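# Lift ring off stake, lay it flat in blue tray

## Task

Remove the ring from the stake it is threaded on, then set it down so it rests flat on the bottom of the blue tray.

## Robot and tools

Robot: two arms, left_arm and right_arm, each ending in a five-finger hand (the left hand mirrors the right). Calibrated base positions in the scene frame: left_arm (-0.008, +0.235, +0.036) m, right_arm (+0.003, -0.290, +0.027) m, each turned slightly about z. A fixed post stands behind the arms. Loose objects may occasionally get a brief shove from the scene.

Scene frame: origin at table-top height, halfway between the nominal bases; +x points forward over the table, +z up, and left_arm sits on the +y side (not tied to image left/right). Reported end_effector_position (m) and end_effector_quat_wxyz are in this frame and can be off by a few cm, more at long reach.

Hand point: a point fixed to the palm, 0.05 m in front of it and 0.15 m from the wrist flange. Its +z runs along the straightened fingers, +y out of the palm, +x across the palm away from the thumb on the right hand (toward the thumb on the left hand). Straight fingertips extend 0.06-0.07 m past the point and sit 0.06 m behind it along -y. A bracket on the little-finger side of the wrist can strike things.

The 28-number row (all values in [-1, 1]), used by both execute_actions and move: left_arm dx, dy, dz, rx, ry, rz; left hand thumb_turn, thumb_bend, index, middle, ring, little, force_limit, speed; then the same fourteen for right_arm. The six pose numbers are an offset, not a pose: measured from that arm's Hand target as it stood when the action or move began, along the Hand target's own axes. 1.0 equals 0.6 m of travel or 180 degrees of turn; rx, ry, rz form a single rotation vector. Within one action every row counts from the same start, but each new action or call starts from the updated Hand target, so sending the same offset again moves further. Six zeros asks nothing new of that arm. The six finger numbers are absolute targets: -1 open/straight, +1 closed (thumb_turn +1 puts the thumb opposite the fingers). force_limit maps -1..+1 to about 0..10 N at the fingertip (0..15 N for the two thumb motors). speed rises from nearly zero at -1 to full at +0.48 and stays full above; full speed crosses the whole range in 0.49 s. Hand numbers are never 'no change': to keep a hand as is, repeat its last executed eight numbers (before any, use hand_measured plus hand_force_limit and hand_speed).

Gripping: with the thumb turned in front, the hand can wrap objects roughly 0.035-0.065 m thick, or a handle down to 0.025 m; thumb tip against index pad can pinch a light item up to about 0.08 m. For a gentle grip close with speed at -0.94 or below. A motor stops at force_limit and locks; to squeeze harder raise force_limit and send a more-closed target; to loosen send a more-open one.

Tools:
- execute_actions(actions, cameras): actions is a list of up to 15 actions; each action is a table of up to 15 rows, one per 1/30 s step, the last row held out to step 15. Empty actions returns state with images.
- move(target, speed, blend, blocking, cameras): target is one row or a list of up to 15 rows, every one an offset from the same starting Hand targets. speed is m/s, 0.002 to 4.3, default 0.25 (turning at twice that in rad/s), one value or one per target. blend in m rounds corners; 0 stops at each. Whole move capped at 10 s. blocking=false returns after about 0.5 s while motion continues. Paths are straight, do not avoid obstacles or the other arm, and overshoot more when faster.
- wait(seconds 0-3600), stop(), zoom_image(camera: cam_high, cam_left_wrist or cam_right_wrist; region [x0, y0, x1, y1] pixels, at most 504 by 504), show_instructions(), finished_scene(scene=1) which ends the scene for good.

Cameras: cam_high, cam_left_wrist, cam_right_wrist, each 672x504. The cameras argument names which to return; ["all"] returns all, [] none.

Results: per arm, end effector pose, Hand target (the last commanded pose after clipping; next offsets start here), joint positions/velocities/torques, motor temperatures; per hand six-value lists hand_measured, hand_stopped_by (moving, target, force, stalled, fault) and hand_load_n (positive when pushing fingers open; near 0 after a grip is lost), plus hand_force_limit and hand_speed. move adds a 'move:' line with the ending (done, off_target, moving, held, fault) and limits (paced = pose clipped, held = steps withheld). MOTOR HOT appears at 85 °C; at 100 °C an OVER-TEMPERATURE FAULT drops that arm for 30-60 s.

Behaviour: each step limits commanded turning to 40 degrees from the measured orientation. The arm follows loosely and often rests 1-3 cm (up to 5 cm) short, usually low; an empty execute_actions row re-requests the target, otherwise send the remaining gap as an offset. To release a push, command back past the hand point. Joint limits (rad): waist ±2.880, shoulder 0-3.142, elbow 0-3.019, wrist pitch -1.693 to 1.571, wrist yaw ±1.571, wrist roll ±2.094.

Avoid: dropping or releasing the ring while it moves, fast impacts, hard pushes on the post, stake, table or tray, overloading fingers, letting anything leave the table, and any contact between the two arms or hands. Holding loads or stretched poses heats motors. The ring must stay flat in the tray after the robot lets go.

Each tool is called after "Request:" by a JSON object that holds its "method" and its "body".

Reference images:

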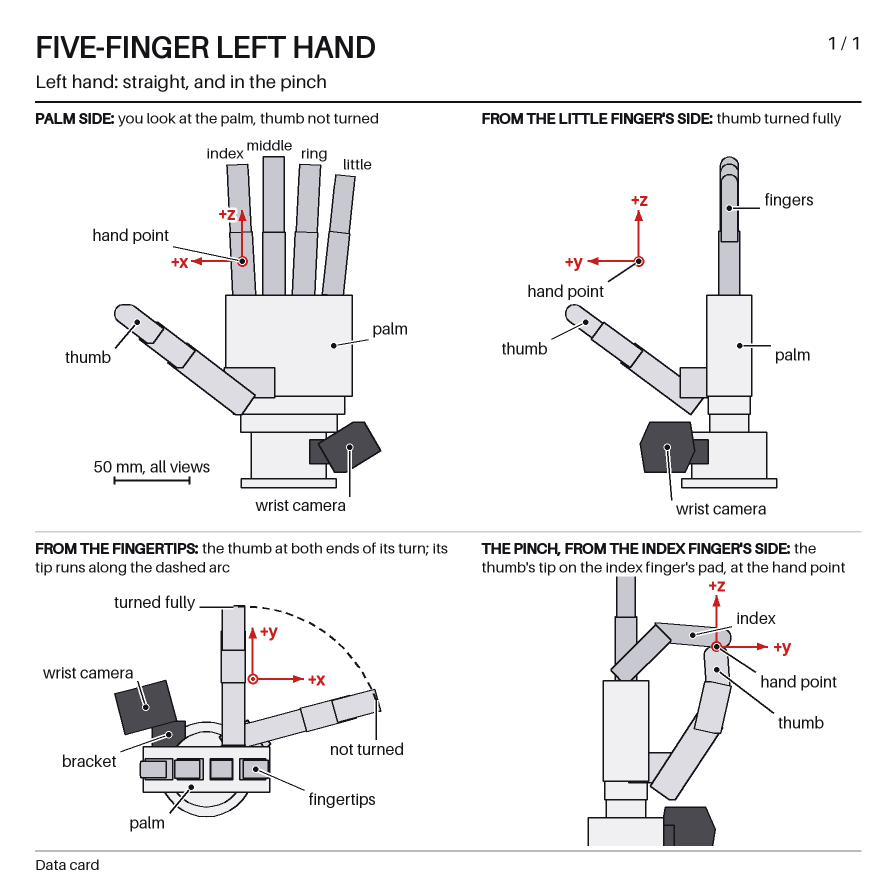

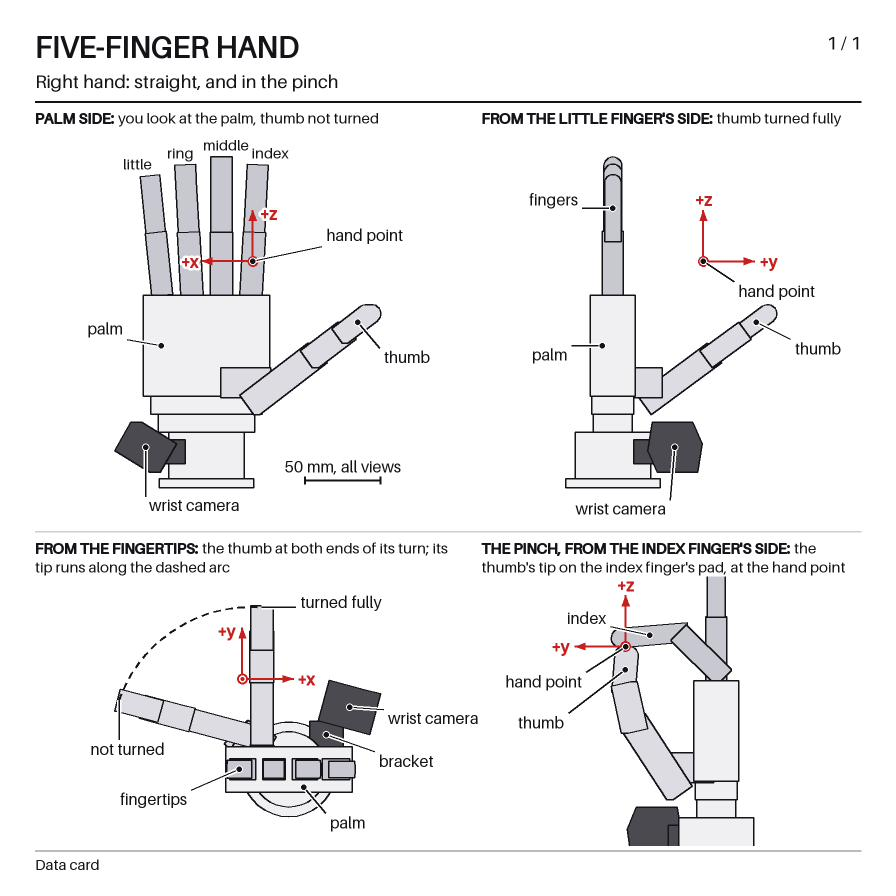

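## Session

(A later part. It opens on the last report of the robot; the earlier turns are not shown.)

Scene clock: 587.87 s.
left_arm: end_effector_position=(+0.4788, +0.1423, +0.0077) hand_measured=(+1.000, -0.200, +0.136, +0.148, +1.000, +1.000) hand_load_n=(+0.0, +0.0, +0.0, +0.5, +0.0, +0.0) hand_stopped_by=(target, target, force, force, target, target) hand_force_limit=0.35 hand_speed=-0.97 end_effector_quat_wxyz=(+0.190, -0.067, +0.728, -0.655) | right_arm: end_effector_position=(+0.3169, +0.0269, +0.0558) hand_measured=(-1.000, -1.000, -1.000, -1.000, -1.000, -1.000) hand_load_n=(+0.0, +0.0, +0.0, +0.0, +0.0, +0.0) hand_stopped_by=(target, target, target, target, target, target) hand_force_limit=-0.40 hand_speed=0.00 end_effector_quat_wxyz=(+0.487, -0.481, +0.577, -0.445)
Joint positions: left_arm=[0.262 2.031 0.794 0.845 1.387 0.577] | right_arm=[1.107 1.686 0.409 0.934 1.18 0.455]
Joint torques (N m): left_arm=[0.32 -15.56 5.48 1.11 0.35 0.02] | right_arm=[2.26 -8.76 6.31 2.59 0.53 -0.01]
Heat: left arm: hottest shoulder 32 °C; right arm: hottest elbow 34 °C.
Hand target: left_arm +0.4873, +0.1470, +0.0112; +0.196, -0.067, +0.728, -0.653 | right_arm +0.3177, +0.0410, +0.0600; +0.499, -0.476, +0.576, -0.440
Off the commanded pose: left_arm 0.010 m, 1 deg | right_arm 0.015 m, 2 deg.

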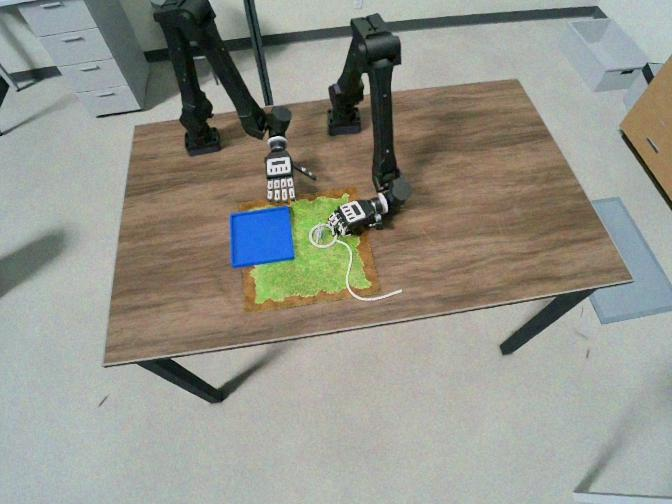

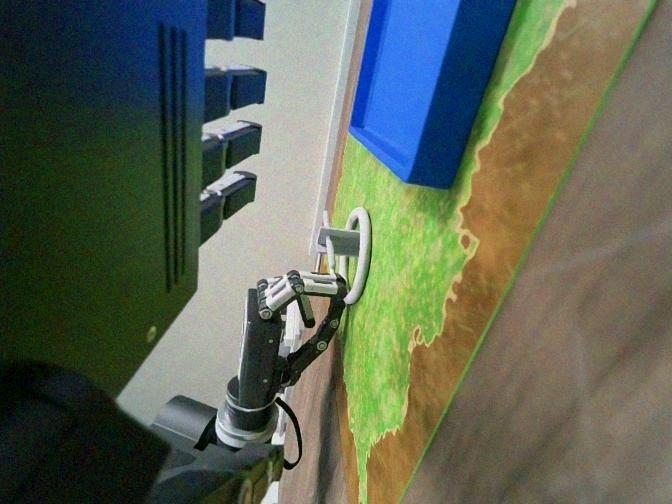

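Request:
{"method": "execute_actions", "body": {"actions": [], "cameras": ["cam_left_wrist", "cam_right_wrist"]}}

Request:
{"method": "zoom_image", "body": {"camera": "cam_left_wrist", "region": [240, 180, 420, 340]}}

Request:
{"method": "zoom_image", "body": {"camera": "cam_right_wrist", "region": [310, 200, 410, 320]}}

Scene clock: 598.77 s.
left_arm: end_effector_position=(+0.4788, +0.1423, +0.0077) hand_measured=(+1.000, -0.200, +0.136, +0.148, +1.000, +1.000) hand_load_n=(+0.0, +0.0, +0.0, +0.0, +0.0, +0.0) hand_stopped_by=(target, target, force, force, target, target) hand_force_limit=0.35 hand_speed=-0.97 end_effector_quat_wxyz=(+0.190, -0.067, +0.728, -0.655) | right_arm: end_effector_position=(+0.3169, +0.0269, +0.0558) hand_measured=(-1.000, -1.000, -1.000, -1.000, -1.000, -1.000) hand_load_n=(+0.0, +0.0, +0.0, +0.0, +0.0, +0.0) hand_stopped_by=(target, target, target, target, target, target) hand_force_limit=-0.40 hand_speed=0.00 end_effector_quat_wxyz=(+0.487, -0.481, +0.577, -0.445)
Joint positions: left_arm=[0.262 2.031 0.794 0.845 1.387 0.577] | right_arm=[1.107 1.686 0.409 0.934 1.18 0.455]
Joint velocities: within noise
Joint torques (N m): left_arm=[0.21 -15.74 5.49 1.07 0.35 0.02] | right_arm=[3.19 -8.35 5.87 2.76 0.48 0.03]
Motor temperatures (°C): left_arm=[28 32 30 28 30 25] | right_arm=[28 33 34 29 28 29]
Heat: left arm: hottest shoulder 32 °C; right arm: hottest elbow 34 °C.
Hand target: left_arm +0.4873, +0.1470, +0.0112; +0.196, -0.067, +0.728, -0.653 | right_arm +0.3177, +0.0410, +0.0600; +0.499, -0.476, +0.576, -0.440
Off the commanded pose: left_arm 0.010 m, 1 deg | right_arm 0.015 m, 2 deg.
Images, in order (width x height): cam_left_wrist 672x504, cam_right_wrist 672x504.

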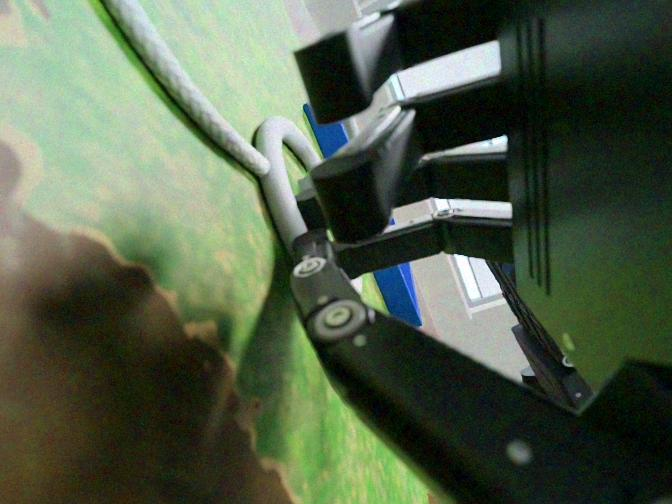

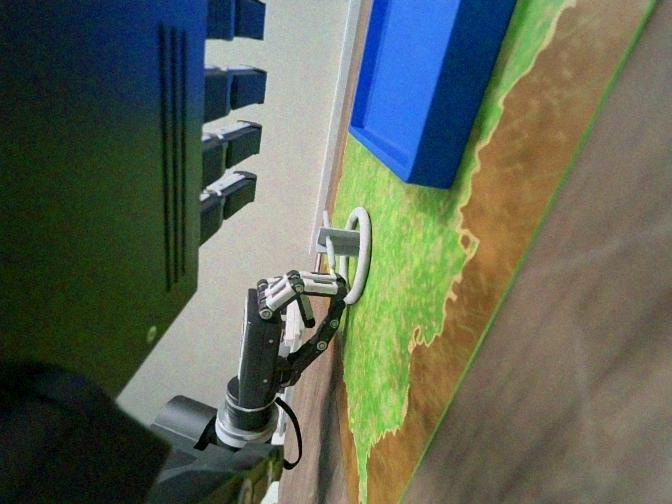

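Scaled by 2.800 from the camera's image (finer frame: 960x720).

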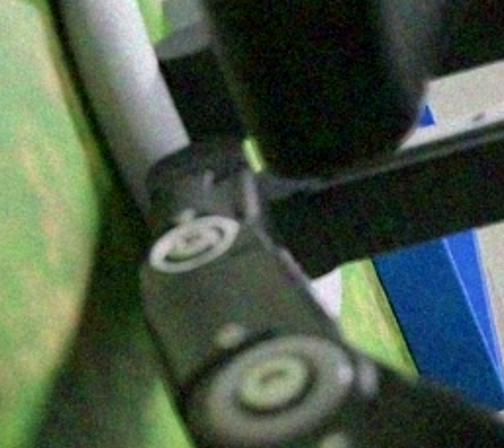

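Scaled by 4.200 from the camera's image (finer frame: 960x720).

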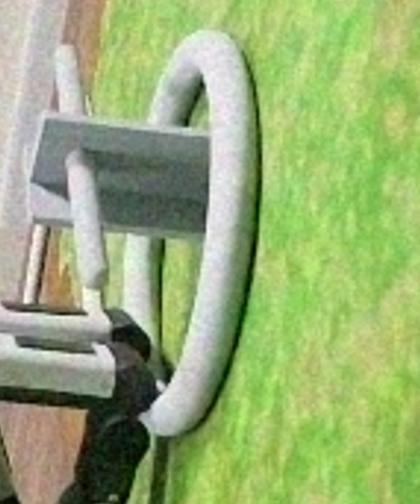

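Request:
{"method": "execute_actions", "body": {"actions": [[[-0.0086,-0.0188,0.0005,0,0,0,1,-0.20,0.136,0.148,1,1,0.35,-0.5,0,0,0,0,0,0,-1,-1,-1,-1,-1,-1,-0.4,0]],[[0,0,0,0,0,0,1,-0.20,-0.04,-0.04,1,1,0.35,-0.6,0,0,0,0,0,0,-1,-1,-1,-1,-1,-1,-0.4,0]],[[0,0,0,0,0,0.0472,1,-0.18,-0.04,-0.04,1,1,0.35,-0.6,0,0,0,0,0,0,-1,-1,-1,-1,-1,-1,-0.4,0]],[[0,0,0,0,0,0,1,-0.18,-0.04,-0.04,1,1,0.35,-0.6,0,0,0,0,0,0,-1,-1,-1,-1,-1,-1,-0.4,0]]], "cameras": ["cam_high", "cam_right_wrist"]}}

Request:
{"method": "zoom_image", "body": {"camera": "cam_high", "region": [305, 215, 355, 265]}}

Request:
{"method": "zoom_image", "body": {"camera": "cam_right_wrist", "region": [310, 200, 410, 320]}}

Scene clock: 605.97 s.
left_arm: end_effector_position=(+0.4936, +0.1472, +0.0240) hand_measured=(+1.000, -0.180, -0.040, -0.040, +1.000, +1.000) hand_load_n=(+0.0, +0.0, +0.0, +0.0, +0.0, +0.0) hand_stopped_by=(target, target, target, target, target, target) hand_force_limit=0.35 hand_speed=-0.60 end_effector_quat_wxyz=(+0.245, -0.012, +0.730, -0.638) | right_arm: end_effector_position=(+0.3169, +0.0269, +0.0558) hand_measured=(-1.000, -1.000, -1.000, -1.000, -1.000, -1.000) hand_load_n=(-0.5, +0.0, +0.0, +0.0, -0.5, -0.5) hand_stopped_by=(target, target, target, target, target, target) hand_force_limit=-0.40 hand_speed=0.00 end_effector_quat_wxyz=(+0.487, -0.481, +0.577, -0.445)
Joint positions: left_arm=[0.262 1.989 0.797 0.835 1.381 0.701] | right_arm=[1.107 1.686 0.409 0.934 1.18 0.455]
Joint torques (N m): left_arm=[-0.03 -16.03 3.58 1.14 0.33 0.16] | right_arm=[2.32 -8.94 6.05 2.7 0.52 0.04]
Heat: left arm: hottest shoulder 32 °C; right arm: hottest elbow 34 °C.
Hand target: left_arm +0.4902, +0.1470, +0.0232; +0.244, -0.013, +0.731, -0.637 | right_arm +0.3177, +0.0410, +0.0600; +0.499, -0.476, +0.576, -0.440
Off the commanded pose: left_arm 0.004 m, 0 deg | right_arm 0.015 m, 2 deg.

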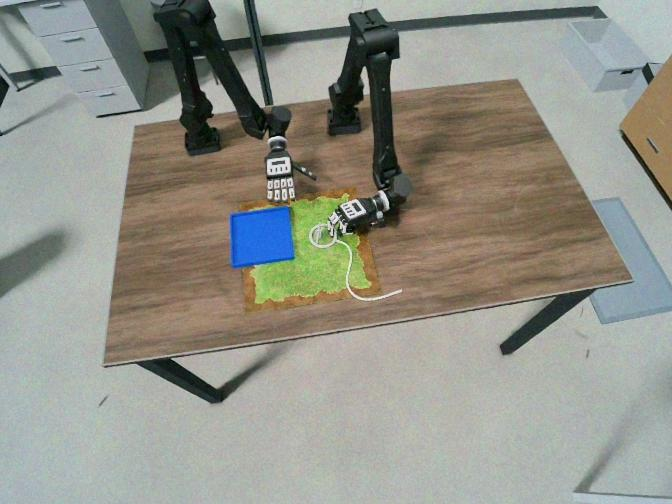

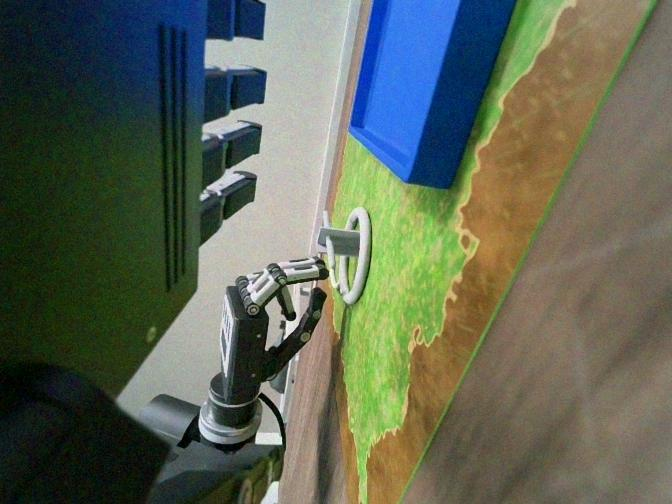

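Scaled by 10.080 from the camera's image (finer frame: 960x720).

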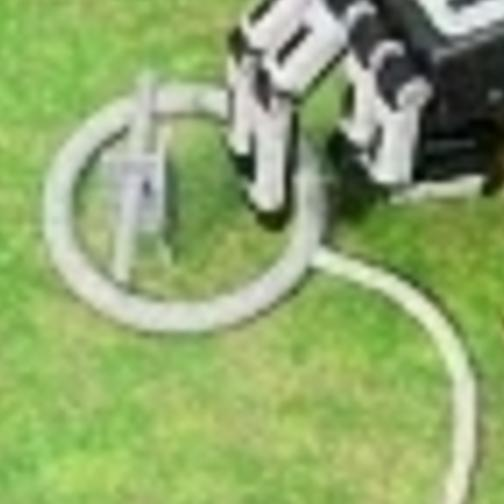

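Scaled by 4.200 from the camera's image (finer frame: 960x720).

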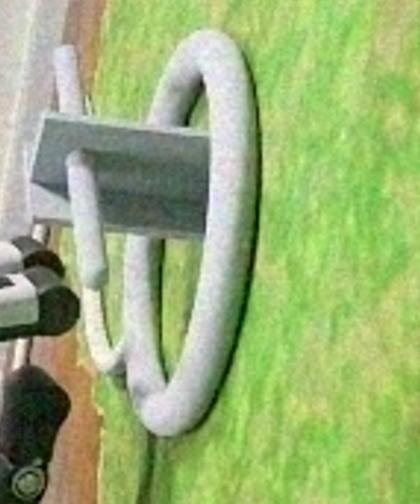

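Request:
{"method": "zoom_image", "body": {"camera": "cam_high", "region": [320, 215, 350, 245]}}

Request:
{"method": "zoom_image", "body": {"camera": "cam_high", "region": [310, 180, 420, 270]}}

Scaled by 16.800 from the camera's image (finer frame: 960x720).

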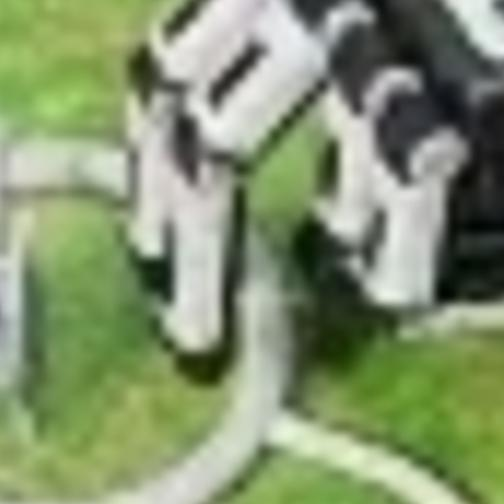

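Scaled by 4.582 from the camera's image (finer frame: 960x720).

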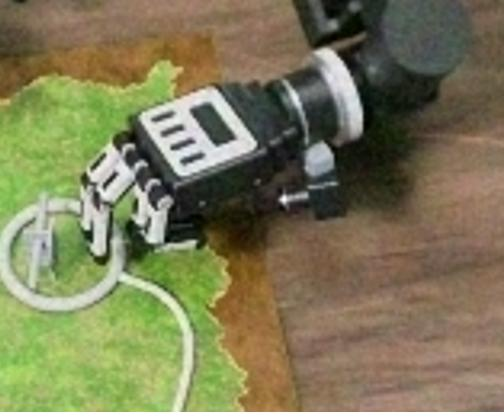

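Request:
{"method": "execute_actions", "body": {"actions": [[[0,0,0,0,0,0.0167,1,-0.18,-0.04,-0.04,1,1,0.35,-0.6,0,0,0,0,0,0,-1,-1,-1,-1,-1,-1,-0.4,0]]], "cameras": []}}

Scene clock: 613.67 s.
left_arm: end_effector_position=(+0.4924, +0.1477, +0.0231) hand_measured=(+1.000, -0.180, -0.040, -0.040, +1.000, +1.000) hand_load_n=(+0.0, +0.0, +0.0, +0.0, +0.0, +0.0) hand_stopped_by=(target, target, target, target, target, target) hand_force_limit=0.35 hand_speed=-0.60 end_effector_quat_wxyz=(+0.258, +0.003, +0.731, -0.632) | right_arm: end_effector_position=(+0.3169, +0.0269, +0.0558) hand_measured=(-1.000, -1.000, -1.000, -1.000, -1.000, -1.000) hand_load_n=(-0.5, +0.0, +0.0, +0.0, +0.0, +0.0) hand_stopped_by=(target, target, target, target, target, target) hand_force_limit=-0.40 hand_speed=0.00 end_effector_quat_wxyz=(+0.487, -0.481, +0.577, -0.445)
Joint positions: left_arm=[0.262 1.984 0.786 0.835 1.38 0.75] | right_arm=[1.107 1.686 0.409 0.934 1.18 0.455]
Joint torques (N m): left_arm=[-0.26 -15.68 3.66 1.52 0.33 0.14] | right_arm=[2.49 -9.41 6.28 2.65 0.51 0]
Heat: left arm: hottest shoulder 32 °C; right arm: hottest elbow 34 °C.
Hand target: left_arm +0.4903, +0.1470, +0.0232; +0.261, +0.006, +0.731, -0.630 | right_arm +0.3177, +0.0410, +0.0600; +0.499, -0.476, +0.576, -0.440
Off the commanded pose: left_arm 0.002 m, 0 deg | right_arm 0.015 m, 2 deg.

Request:
{"method": "execute_actions", "body": {"actions": [[[0.0291,-0.0111,-0.0162,0,0,0,1,-0.18,-0.04,-0.04,1,1,0.35,-0.6,0,0,0,0,0,0,-1,-1,-1,-1,-1,-1,-0.4,0]],[[0,0,0,0,0,0,1,-0.18,-0.04,-0.04,1,1,0.35,-0.6,0,0,0,0,0,0,-1,-1,-1,-1,-1,-1,-0.4,0]]], "cameras": ["cam_high","cam_right_wrist"]}}

Request:
{"method": "zoom_image", "body": {"camera": "cam_high", "region": [305, 215, 355, 265]}}

Request:
{"method": "zoom_image", "body": {"camera": "cam_right_wrist", "region": [310, 200, 410, 320]}}

Scene clock: 615.50 s.
left_arm: end_effector_position=(+0.4697, +0.1436, +0.0222) hand_measured=(+1.000, -0.180, -0.040, -0.040, +1.000, +1.000) hand_load_n=(+0.0, +0.0, +0.0, +0.0, +0.0, +0.0) hand_stopped_by=(target, target, target, target, target, target) hand_force_limit=0.35 hand_speed=-0.60 end_effector_quat_wxyz=(+0.255, +0.007, +0.731, -0.633) | right_arm: end_effector_position=(+0.3169, +0.0269, +0.0558) hand_measured=(-1.000, -1.000, -1.000, -1.000, -1.000, -1.000) hand_load_n=(-0.5, +0.0, +0.0, +0.0, +0.0, +0.0) hand_stopped_by=(target, target, target, target, target, target) hand_force_limit=-0.40 hand_speed=0.00 end_effector_quat_wxyz=(+0.487, -0.481, +0.577, -0.445)
Joint positions: left_arm=[0.264 1.957 0.726 0.835 1.391 0.782] | right_arm=[1.107 1.686 0.409 0.934 1.18 0.455]
Joint torques (N m): left_arm=[0.5 -15.03 3.6 1.4 0.5 0.15] | right_arm=[2.14 -9.05 6.24 2.73 0.5 0.03]
Heat: left arm: hottest shoulder 32 °C; right arm: hottest elbow 34 °C.
Hand target: left_arm +0.4694, +0.1491, +0.0232; +0.261, +0.006, +0.731, -0.630 | right_arm +0.3177, +0.0410, +0.0600; +0.499, -0.476, +0.576, -0.440
Off the commanded pose: left_arm 0.006 m, 1 deg | right_arm 0.015 m, 2 deg.

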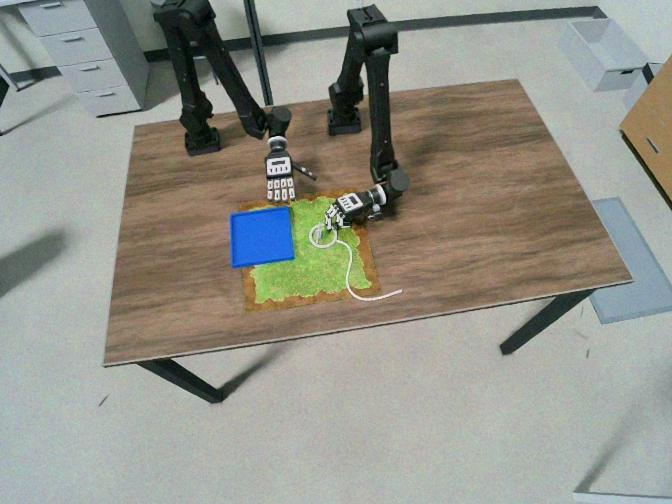

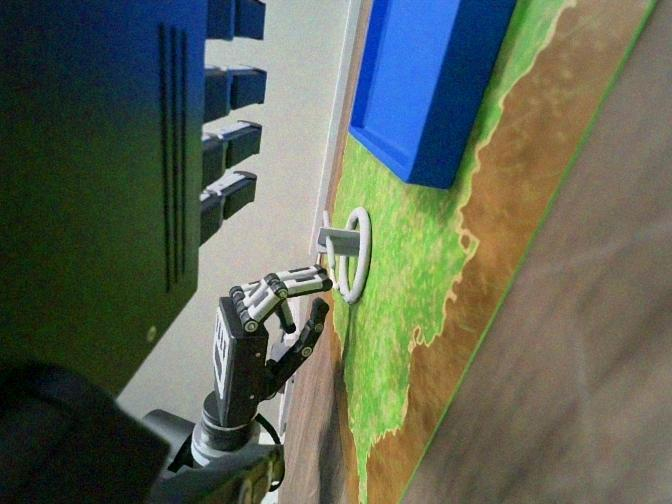

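Scaled by 10.080 from the camera's image (finer frame: 960x720).

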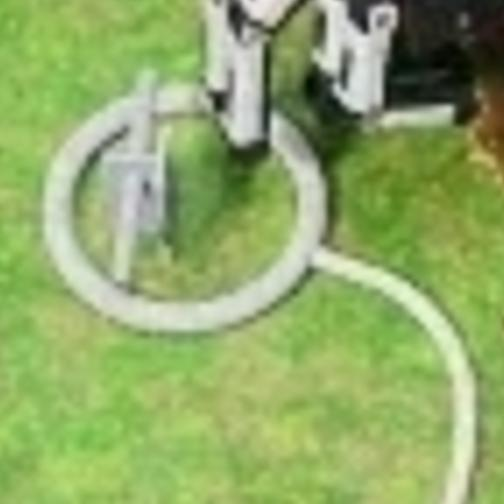

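Scaled by 4.200 from the camera's image (finer frame: 960x720).

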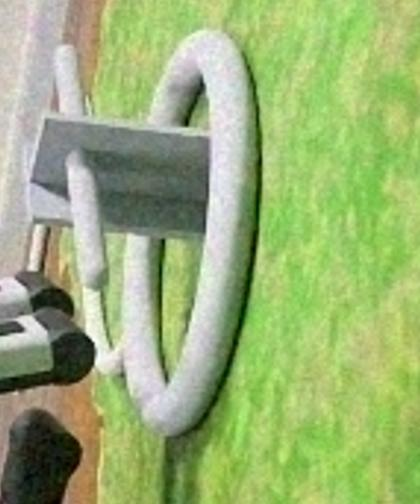

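Request:
{"method": "execute_actions", "body": {"actions": [[[0.0107,0.0466,-0.0042,0,0,0,1,-0.155,-0.04,-0.04,1,1,0.35,-0.6,0,0,0,0,0,0,-1,-1,-1,-1,-1,-1,-0.4,0]],[[0,0,0,0,0,0,1,-0.155,-0.04,-0.04,1,1,0.35,-0.6,0,0,0,0,0,0,-1,-1,-1,-1,-1,-1,-0.4,0]]], "cameras": ["cam_high","cam_right_wrist"]}}

Request:
{"method": "zoom_image", "body": {"camera": "cam_high", "region": [305, 215, 355, 265]}}

Request:
{"method": "zoom_image", "body": {"camera": "cam_right_wrist", "region": [310, 200, 410, 320]}}

Scene clock: 618.83 s.
left_arm: end_effector_position=(+0.4677, +0.1494, +0.0031) hand_measured=(+1.000, -0.156, -0.040, -0.040, +1.000, +1.000) hand_load_n=(+0.5, +0.0, +0.0, +0.0, +0.0, +0.0) hand_stopped_by=(target, target, target, target, target, target) hand_force_limit=0.35 hand_speed=-0.60 end_effector_quat_wxyz=(+0.255, +0.008, +0.731, -0.633) | right_arm: end_effector_position=(+0.3169, +0.0269, +0.0558) hand_measured=(-1.000, -1.000, -1.000, -1.000, -1.000, -1.000) hand_load_n=(-0.5, +0.5, +0.0, +0.0, +0.0, +0.0) hand_stopped_by=(target, target, target, target, target, target) hand_force_limit=-0.40 hand_speed=0.00 end_effector_quat_wxyz=(+0.487, -0.481, +0.577, -0.445)
Joint positions: left_arm=[0.278 2.01 0.733 0.851 1.404 0.816] | right_arm=[1.107 1.686 0.409 0.934 1.18 0.455]
Joint torques (N m): left_arm=[0.62 -12.51 4.68 1.88 0.43 0.13] | right_arm=[3.19 -9 6.01 2.52 0.5 0.02]
Heat: left arm: hottest shoulder 32 °C; right arm: hottest elbow 34 °C.
Hand target: left_arm +0.4724, +0.1552, -0.0047; +0.261, +0.006, +0.731, -0.630 | right_arm +0.3177, +0.0410, +0.0600; +0.499, -0.476, +0.576, -0.440
Off the commanded pose: left_arm 0.011 m, 1 deg | right_arm 0.015 m, 2 deg.

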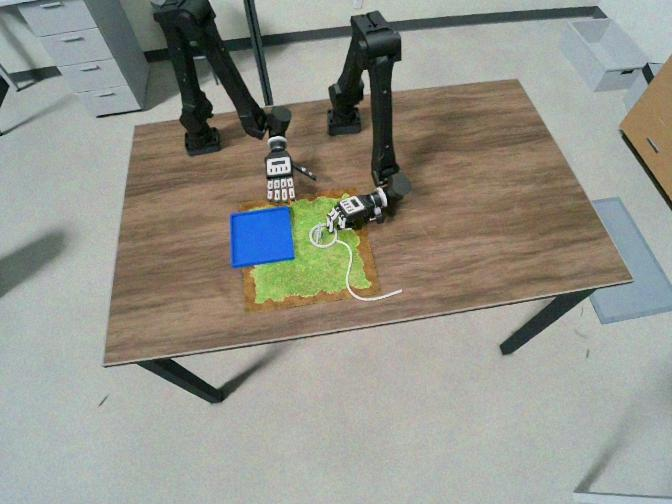

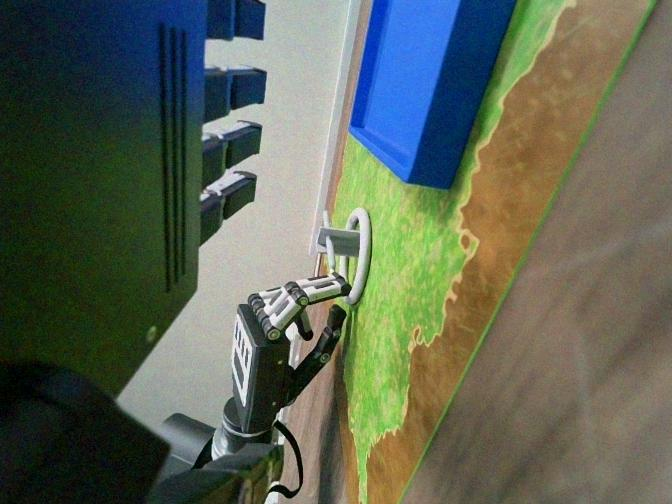

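Scaled by 10.080 from the camera's image (finer frame: 960x720).

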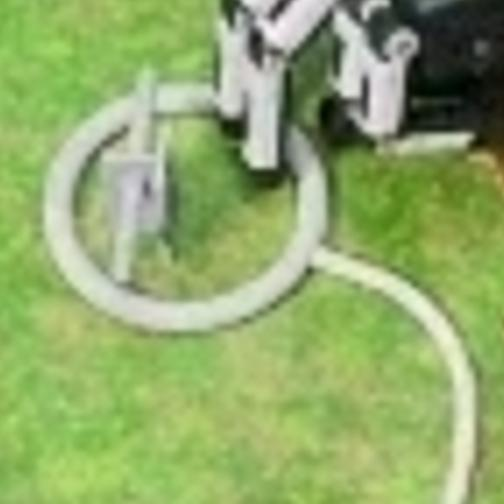

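Scaled by 4.200 from the camera's image (finer frame: 960x720).

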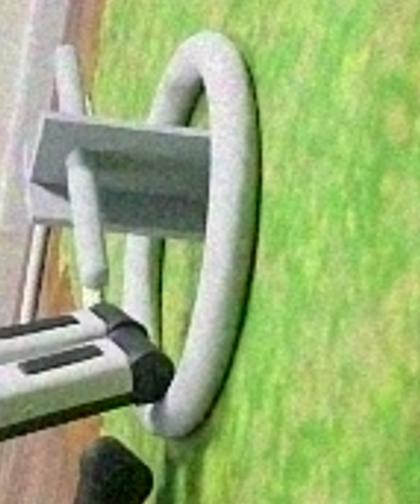

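Request:
{"method": "zoom_image", "body": {"camera": "cam_right_wrist", "region": [315, 255, 365, 325]}}

Request:
{"method": "execute_actions", "body": {"actions": [], "cameras": ["cam_left_wrist"]}}

Request:
{"method": "zoom_image", "body": {"camera": "cam_left_wrist", "region": [230, 120, 410, 300]}}

Scaled by 7.200 from the camera's image (finer frame: 960x720).

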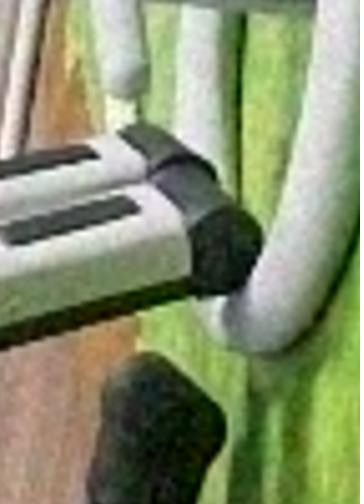

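Scene clock: 623.00 s.
left_arm: end_effector_position=(+0.4677, +0.1494, +0.0031) hand_measured=(+1.000, -0.156, -0.040, -0.040, +1.000, +1.000) hand_load_n=(+0.0, +0.0, +0.0, +0.0, +0.0, +0.0) hand_stopped_by=(target, target, target, target, target, target) hand_force_limit=0.35 hand_speed=-0.60 end_effector_quat_wxyz=(+0.255, +0.008, +0.731, -0.633) | right_arm: end_effector_position=(+0.3169, +0.0269, +0.0558) hand_measured=(-1.000, -1.000, -1.000, -1.000, -1.000, -1.000) hand_load_n=(-0.5, +0.0, +0.0, +0.0, +0.0, +0.0) hand_stopped_by=(target, target, target, target, target, target) hand_force_limit=-0.40 hand_speed=0.00 end_effector_quat_wxyz=(+0.487, -0.481, +0.577, -0.445)
Joint positions: left_arm=[0.278 2.01 0.733 0.851 1.404 0.816] | right_arm=[1.107 1.686 0.409 0.934 1.18 0.455]
Joint velocities: within noise
Joint torques (N m): left_arm=[0.5 -12.75 4.71 1.89 0.42 0.15] | right_arm=[2.61 -9.52 6.19 2.54 0.55 0.03]
Motor temperatures (°C): left_arm=[28 32 30 28 30 25] | right_arm=[28 33 34 29 28 29]
Heat: left arm: hottest shoulder 32 °C; right arm: hottest elbow 34 °C.
Hand target: left_arm +0.4724, +0.1552, -0.0047; +0.261, +0.006, +0.731, -0.630 | right_arm +0.3177, +0.0410, +0.0600; +0.499, -0.476, +0.576, -0.440
Off the commanded pose: left_arm 0.011 m, 1 deg | right_arm 0.015 m, 2 deg.
Images, in order (width x height): cam_left_wrist 672x504.

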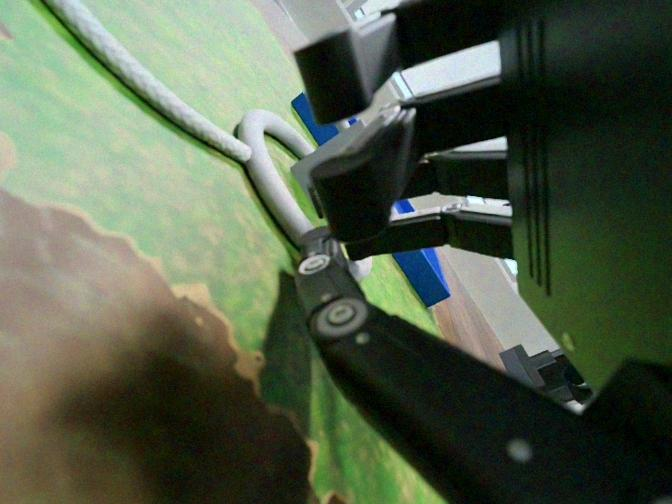

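Scaled by 2.800 from the camera's image (finer frame: 960x720).

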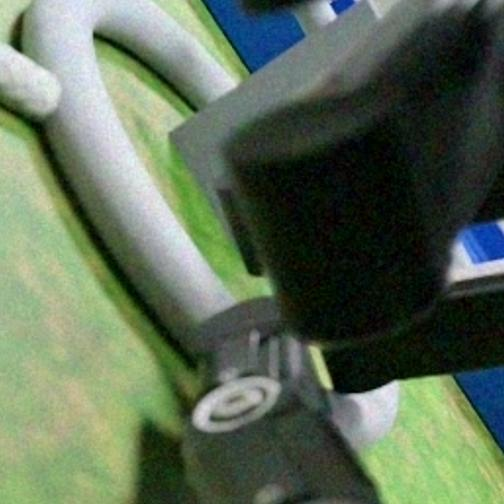

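Request:
{"method": "execute_actions", "body": {"actions": [[[-0.0078,-0.0184,-0.0014,0,0,0,1,-0.13,-0.2,-0.2,1,1,0.35,-0.6,0,0,0,0,0,0,-1,-1,-1,-1,-1,-1,-0.4,0]],[[0,0,0.0083,0,0,0,1,-0.13,-0.2,-0.2,1,1,0.35,-0.6,0,0,0,0,0,0,-1,-1,-1,-1,-1,-1,-0.4,0]]], "cameras": ["cam_high","cam_right_wrist"]}}

Request:
{"method": "zoom_image", "body": {"camera": "cam_high", "region": [305, 215, 355, 265]}}

Request:
{"method": "zoom_image", "body": {"camera": "cam_right_wrist", "region": [310, 200, 410, 320]}}

Scene clock: 636.10 s.
left_arm: end_effector_position=(+0.4695, +0.1504, +0.0043) hand_measured=(+1.000, -0.130, -0.200, -0.200, +1.000, +1.000) hand_load_n=(+0.0, +0.0, +0.0, +0.0, +0.0, +0.0) hand_stopped_by=(target, target, target, target, target, target) hand_force_limit=0.35 hand_speed=-0.60 end_effector_quat_wxyz=(+0.258, +0.005, +0.732, -0.630) | right_arm: end_effector_position=(+0.3169, +0.0269, +0.0558) hand_measured=(-1.000, -1.000, -1.000, -1.000, -1.000, -1.000) hand_load_n=(+0.0, +0.0, +0.0, +0.0, +0.0, +0.0) hand_stopped_by=(target, target, target, target, target, target) hand_force_limit=-0.40 hand_speed=0.00 end_effector_quat_wxyz=(+0.487, -0.481, +0.577, -0.445)
Joint positions: left_arm=[0.278 2.005 0.733 0.845 1.394 0.815] | right_arm=[1.107 1.686 0.409 0.934 1.18 0.455]
Joint torques (N m): left_arm=[-0.21 -14.56 4.4 2.02 0.39 -0.09] | right_arm=[2.78 -9.52 6.12 2.69 0.5 0.03]
Heat: left arm: hottest shoulder 32 °C; right arm: hottest elbow 34 °C.
Hand target: left_arm +0.4742, +0.1506, +0.0068; +0.261, +0.006, +0.731, -0.630 | right_arm +0.3177, +0.0410, +0.0600; +0.499, -0.476, +0.576, -0.440
Off the commanded pose: left_arm 0.005 m, 0 deg | right_arm 0.015 m, 2 deg.

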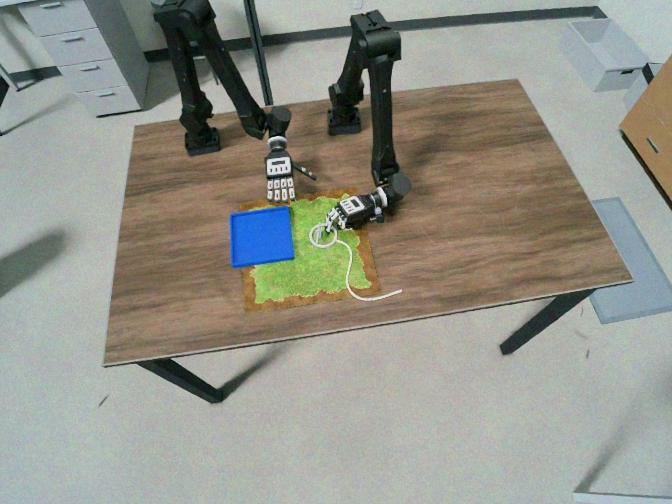

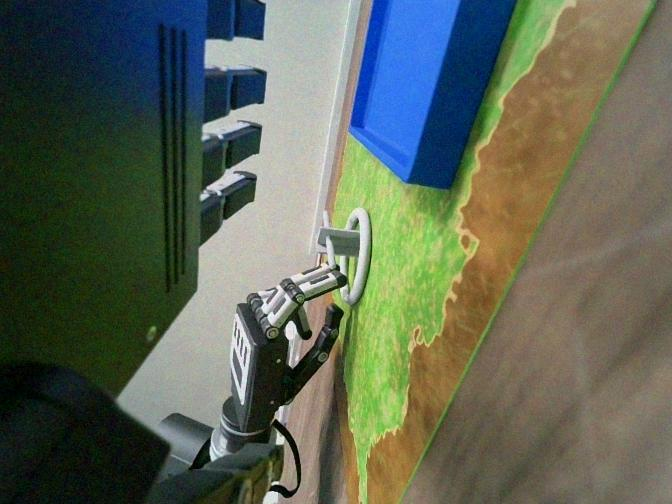

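Scaled by 10.080 from the camera's image (finer frame: 960x720).

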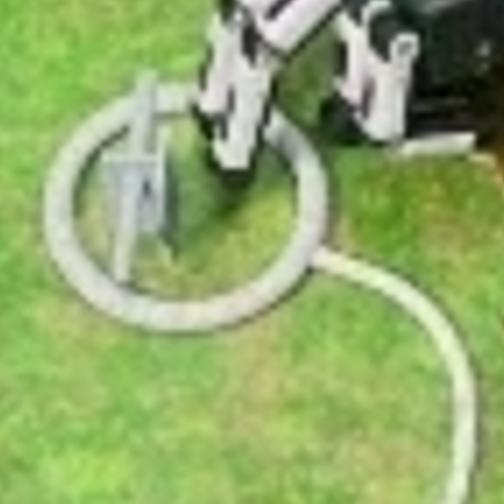

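Scaled by 4.200 from the camera's image (finer frame: 960x720).

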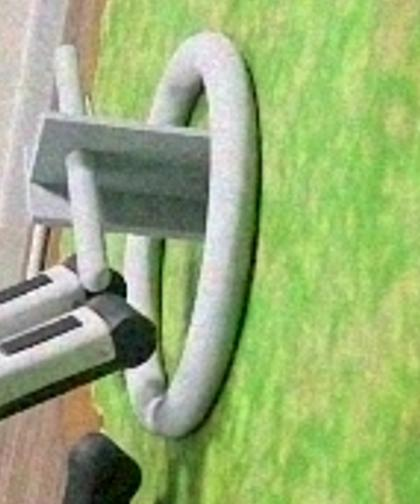

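Request:
{"method": "execute_actions", "body": {"actions": [[[0.0107,0.0312,0.0076,0,0,0,1,-0.13,-0.2,-0.2,1,1,0.35,-0.6,0,0,0,0,0,0,-1,-1,-1,-1,-1,-1,-0.4,0]],[[0,0,0,0,0,0,1,-0.13,-0.2,-0.2,1,1,0.35,-0.6,0,0,0,0,0,0,-1,-1,-1,-1,-1,-1,-0.4,0]]], "cameras": ["cam_high","cam_right_wrist"]}}

Request:
{"method": "zoom_image", "body": {"camera": "cam_right_wrist", "region": [310, 200, 410, 320]}}

Scene clock: 639.17 s.
left_arm: end_effector_position=(+0.4741, +0.1516, -0.0038) hand_measured=(+1.000, -0.130, -0.200, -0.200, +1.000, +1.000) hand_load_n=(+0.0, -0.5, +0.0, +0.0, +0.5, +0.5) hand_stopped_by=(target, target, target, target, target, target) hand_force_limit=0.35 hand_speed=-0.60 end_effector_quat_wxyz=(+0.268, +0.010, +0.731, -0.628) | right_arm: end_effector_position=(+0.3169, +0.0269, +0.0558) hand_measured=(-1.000, -1.000, -1.000, -1.000, -1.000, -1.000) hand_load_n=(-0.5, +0.0, +0.0, -0.5, +0.0, +0.0) hand_stopped_by=(target, target, target, target, target, target) hand_force_limit=-0.40 hand_speed=0.00 end_effector_quat_wxyz=(+0.487, -0.481, +0.577, -0.445)
Joint positions: left_arm=[0.278 2.041 0.741 0.909 1.389 0.802] | right_arm=[1.107 1.686 0.409 0.934 1.18 0.455]
Joint torques (N m): left_arm=[-0.79 -12.34 4.71 1.96 0.32 -0.08] | right_arm=[3.08 -9.23 5.93 2.54 0.49 0.09]
Heat: left arm: hottest shoulder 32 °C; right arm: hottest elbow 34 °C.
Hand target: left_arm +0.4767, +0.1482, -0.0131; +0.261, +0.006, +0.731, -0.630 | right_arm +0.3177, +0.0410, +0.0600; +0.499, -0.476, +0.576, -0.440
Off the commanded pose: left_arm 0.010 m, 1 deg | right_arm 0.015 m, 2 deg.

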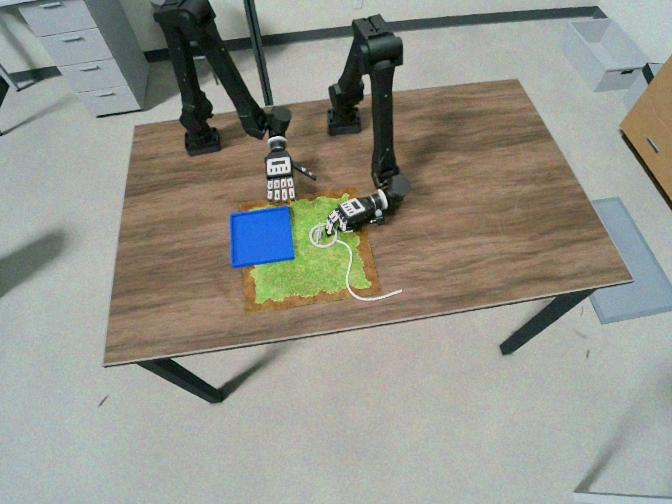

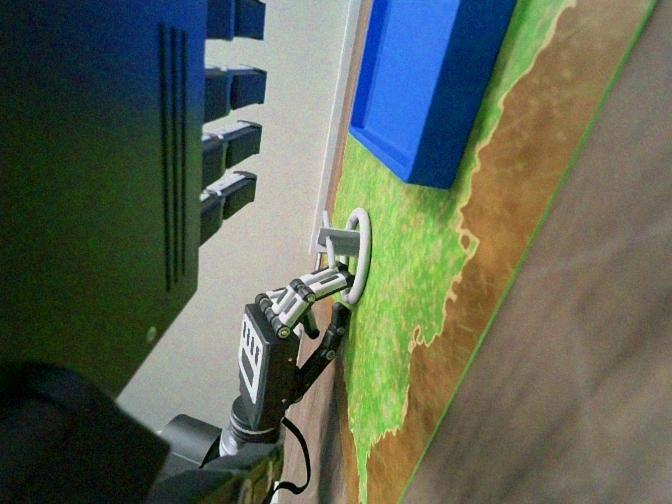

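Scaled by 4.200 from the camera's image (finer frame: 960x720).

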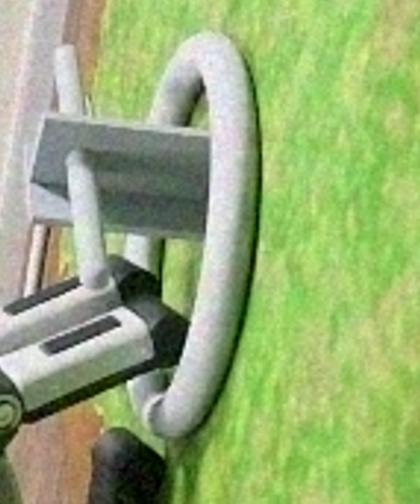

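Request:
{"method": "execute_actions", "body": {"actions": [[[0,0,0,0,0,0,1,-0.13,0.3,0.3,1,1,-0.6,-0.9,0,0,0,0,0,0,-1,-1,-1,-1,-1,-1,-0.4,0]],[[0,0,0,0,0,0,1,-0.13,0.3,0.3,1,1,-0.6,-0.9,0,0,0,0,0,0,-1,-1,-1,-1,-1,-1,-0.4,0]],[[0,0,0,0,0,0,1,-0.13,0.3,0.3,1,1,-0.6,-0.9,0,0,0,0,0,0,-1,-1,-1,-1,-1,-1,-0.4,0]],[[0,0,0,0,0,0,1,-0.13,0.3,0.3,1,1,-0.6,-0.9,0,0,0,0,0,0,-1,-1,-1,-1,-1,-1,-0.4,0]],[[0,0,0,0,0,0,1,-0.13,0.3,0.3,1,1,-0.6,-0.9,0,0,0,0,0,0,-1,-1,-1,-1,-1,-1,-0.4,0]]], "cameras": ["cam_high","cam_right_wrist"]}}

Request:
{"method": "zoom_image", "body": {"camera": "cam_right_wrist", "region": [310, 200, 410, 320]}}

Request:
{"method": "zoom_image", "body": {"camera": "cam_high", "region": [305, 215, 355, 265]}}

Scene clock: 642.60 s.
left_arm: end_effector_position=(+0.4743, +0.1510, -0.0035) hand_measured=(+1.000, -0.130, -0.034, +0.088, +1.000, +1.000) hand_load_n=(+0.0, +0.0, +0.5, +1.5, +0.0, +0.5) hand_stopped_by=(target, target, force, force, target, target) hand_force_limit=-0.60 hand_speed=-0.90 end_effector_quat_wxyz=(+0.268, +0.012, +0.731, -0.628) | right_arm: end_effector_position=(+0.3169, +0.0269, +0.0558) hand_measured=(-1.000, -1.000, -1.000, -1.000, -1.000, -1.000) hand_load_n=(+0.0, +0.0, -0.5, +0.0, +0.0, +0.0) hand_stopped_by=(target, target, target, target, target, target) hand_force_limit=-0.40 hand_speed=0.00 end_effector_quat_wxyz=(+0.487, -0.481, +0.577, -0.445)
Joint positions: left_arm=[0.277 2.041 0.741 0.912 1.39 0.802] | right_arm=[1.107 1.686 0.409 0.934 1.18 0.455]
Joint torques (N m): left_arm=[-0.97 -12.34 4.79 1.87 0.28 -0.08] | right_arm=[2.55 -9.17 6.01 2.78 0.51 0]
Heat: left arm: hottest shoulder 32 °C; right arm: hottest elbow 34 °C.
Hand target: left_arm +0.4767, +0.1481, -0.0131; +0.261, +0.006, +0.731, -0.630 | right_arm +0.3177, +0.0410, +0.0600; +0.499, -0.476, +0.576, -0.440
Off the commanded pose: left_arm 0.010 m, 1 deg | right_arm 0.015 m, 2 deg.

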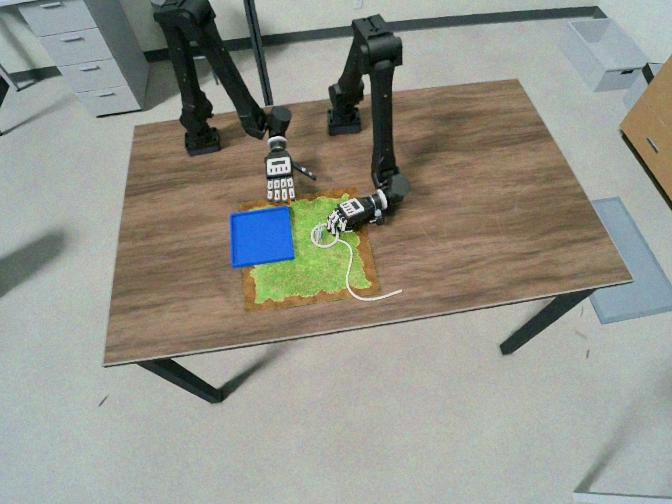

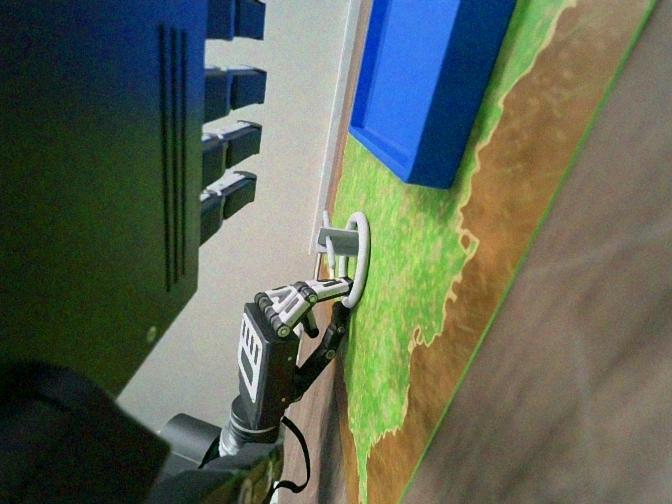

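Scaled by 4.200 from the camera's image (finer frame: 960x720).

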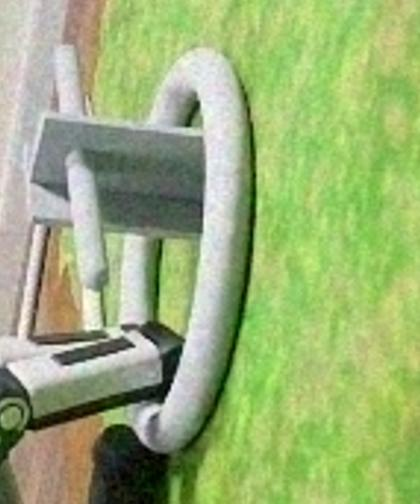

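Scaled by 10.080 from the camera's image (finer frame: 960x720).

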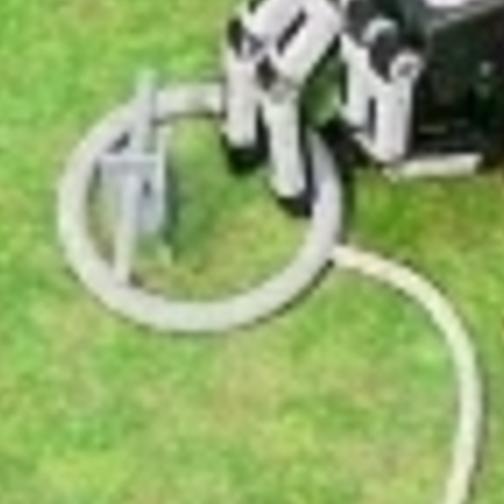

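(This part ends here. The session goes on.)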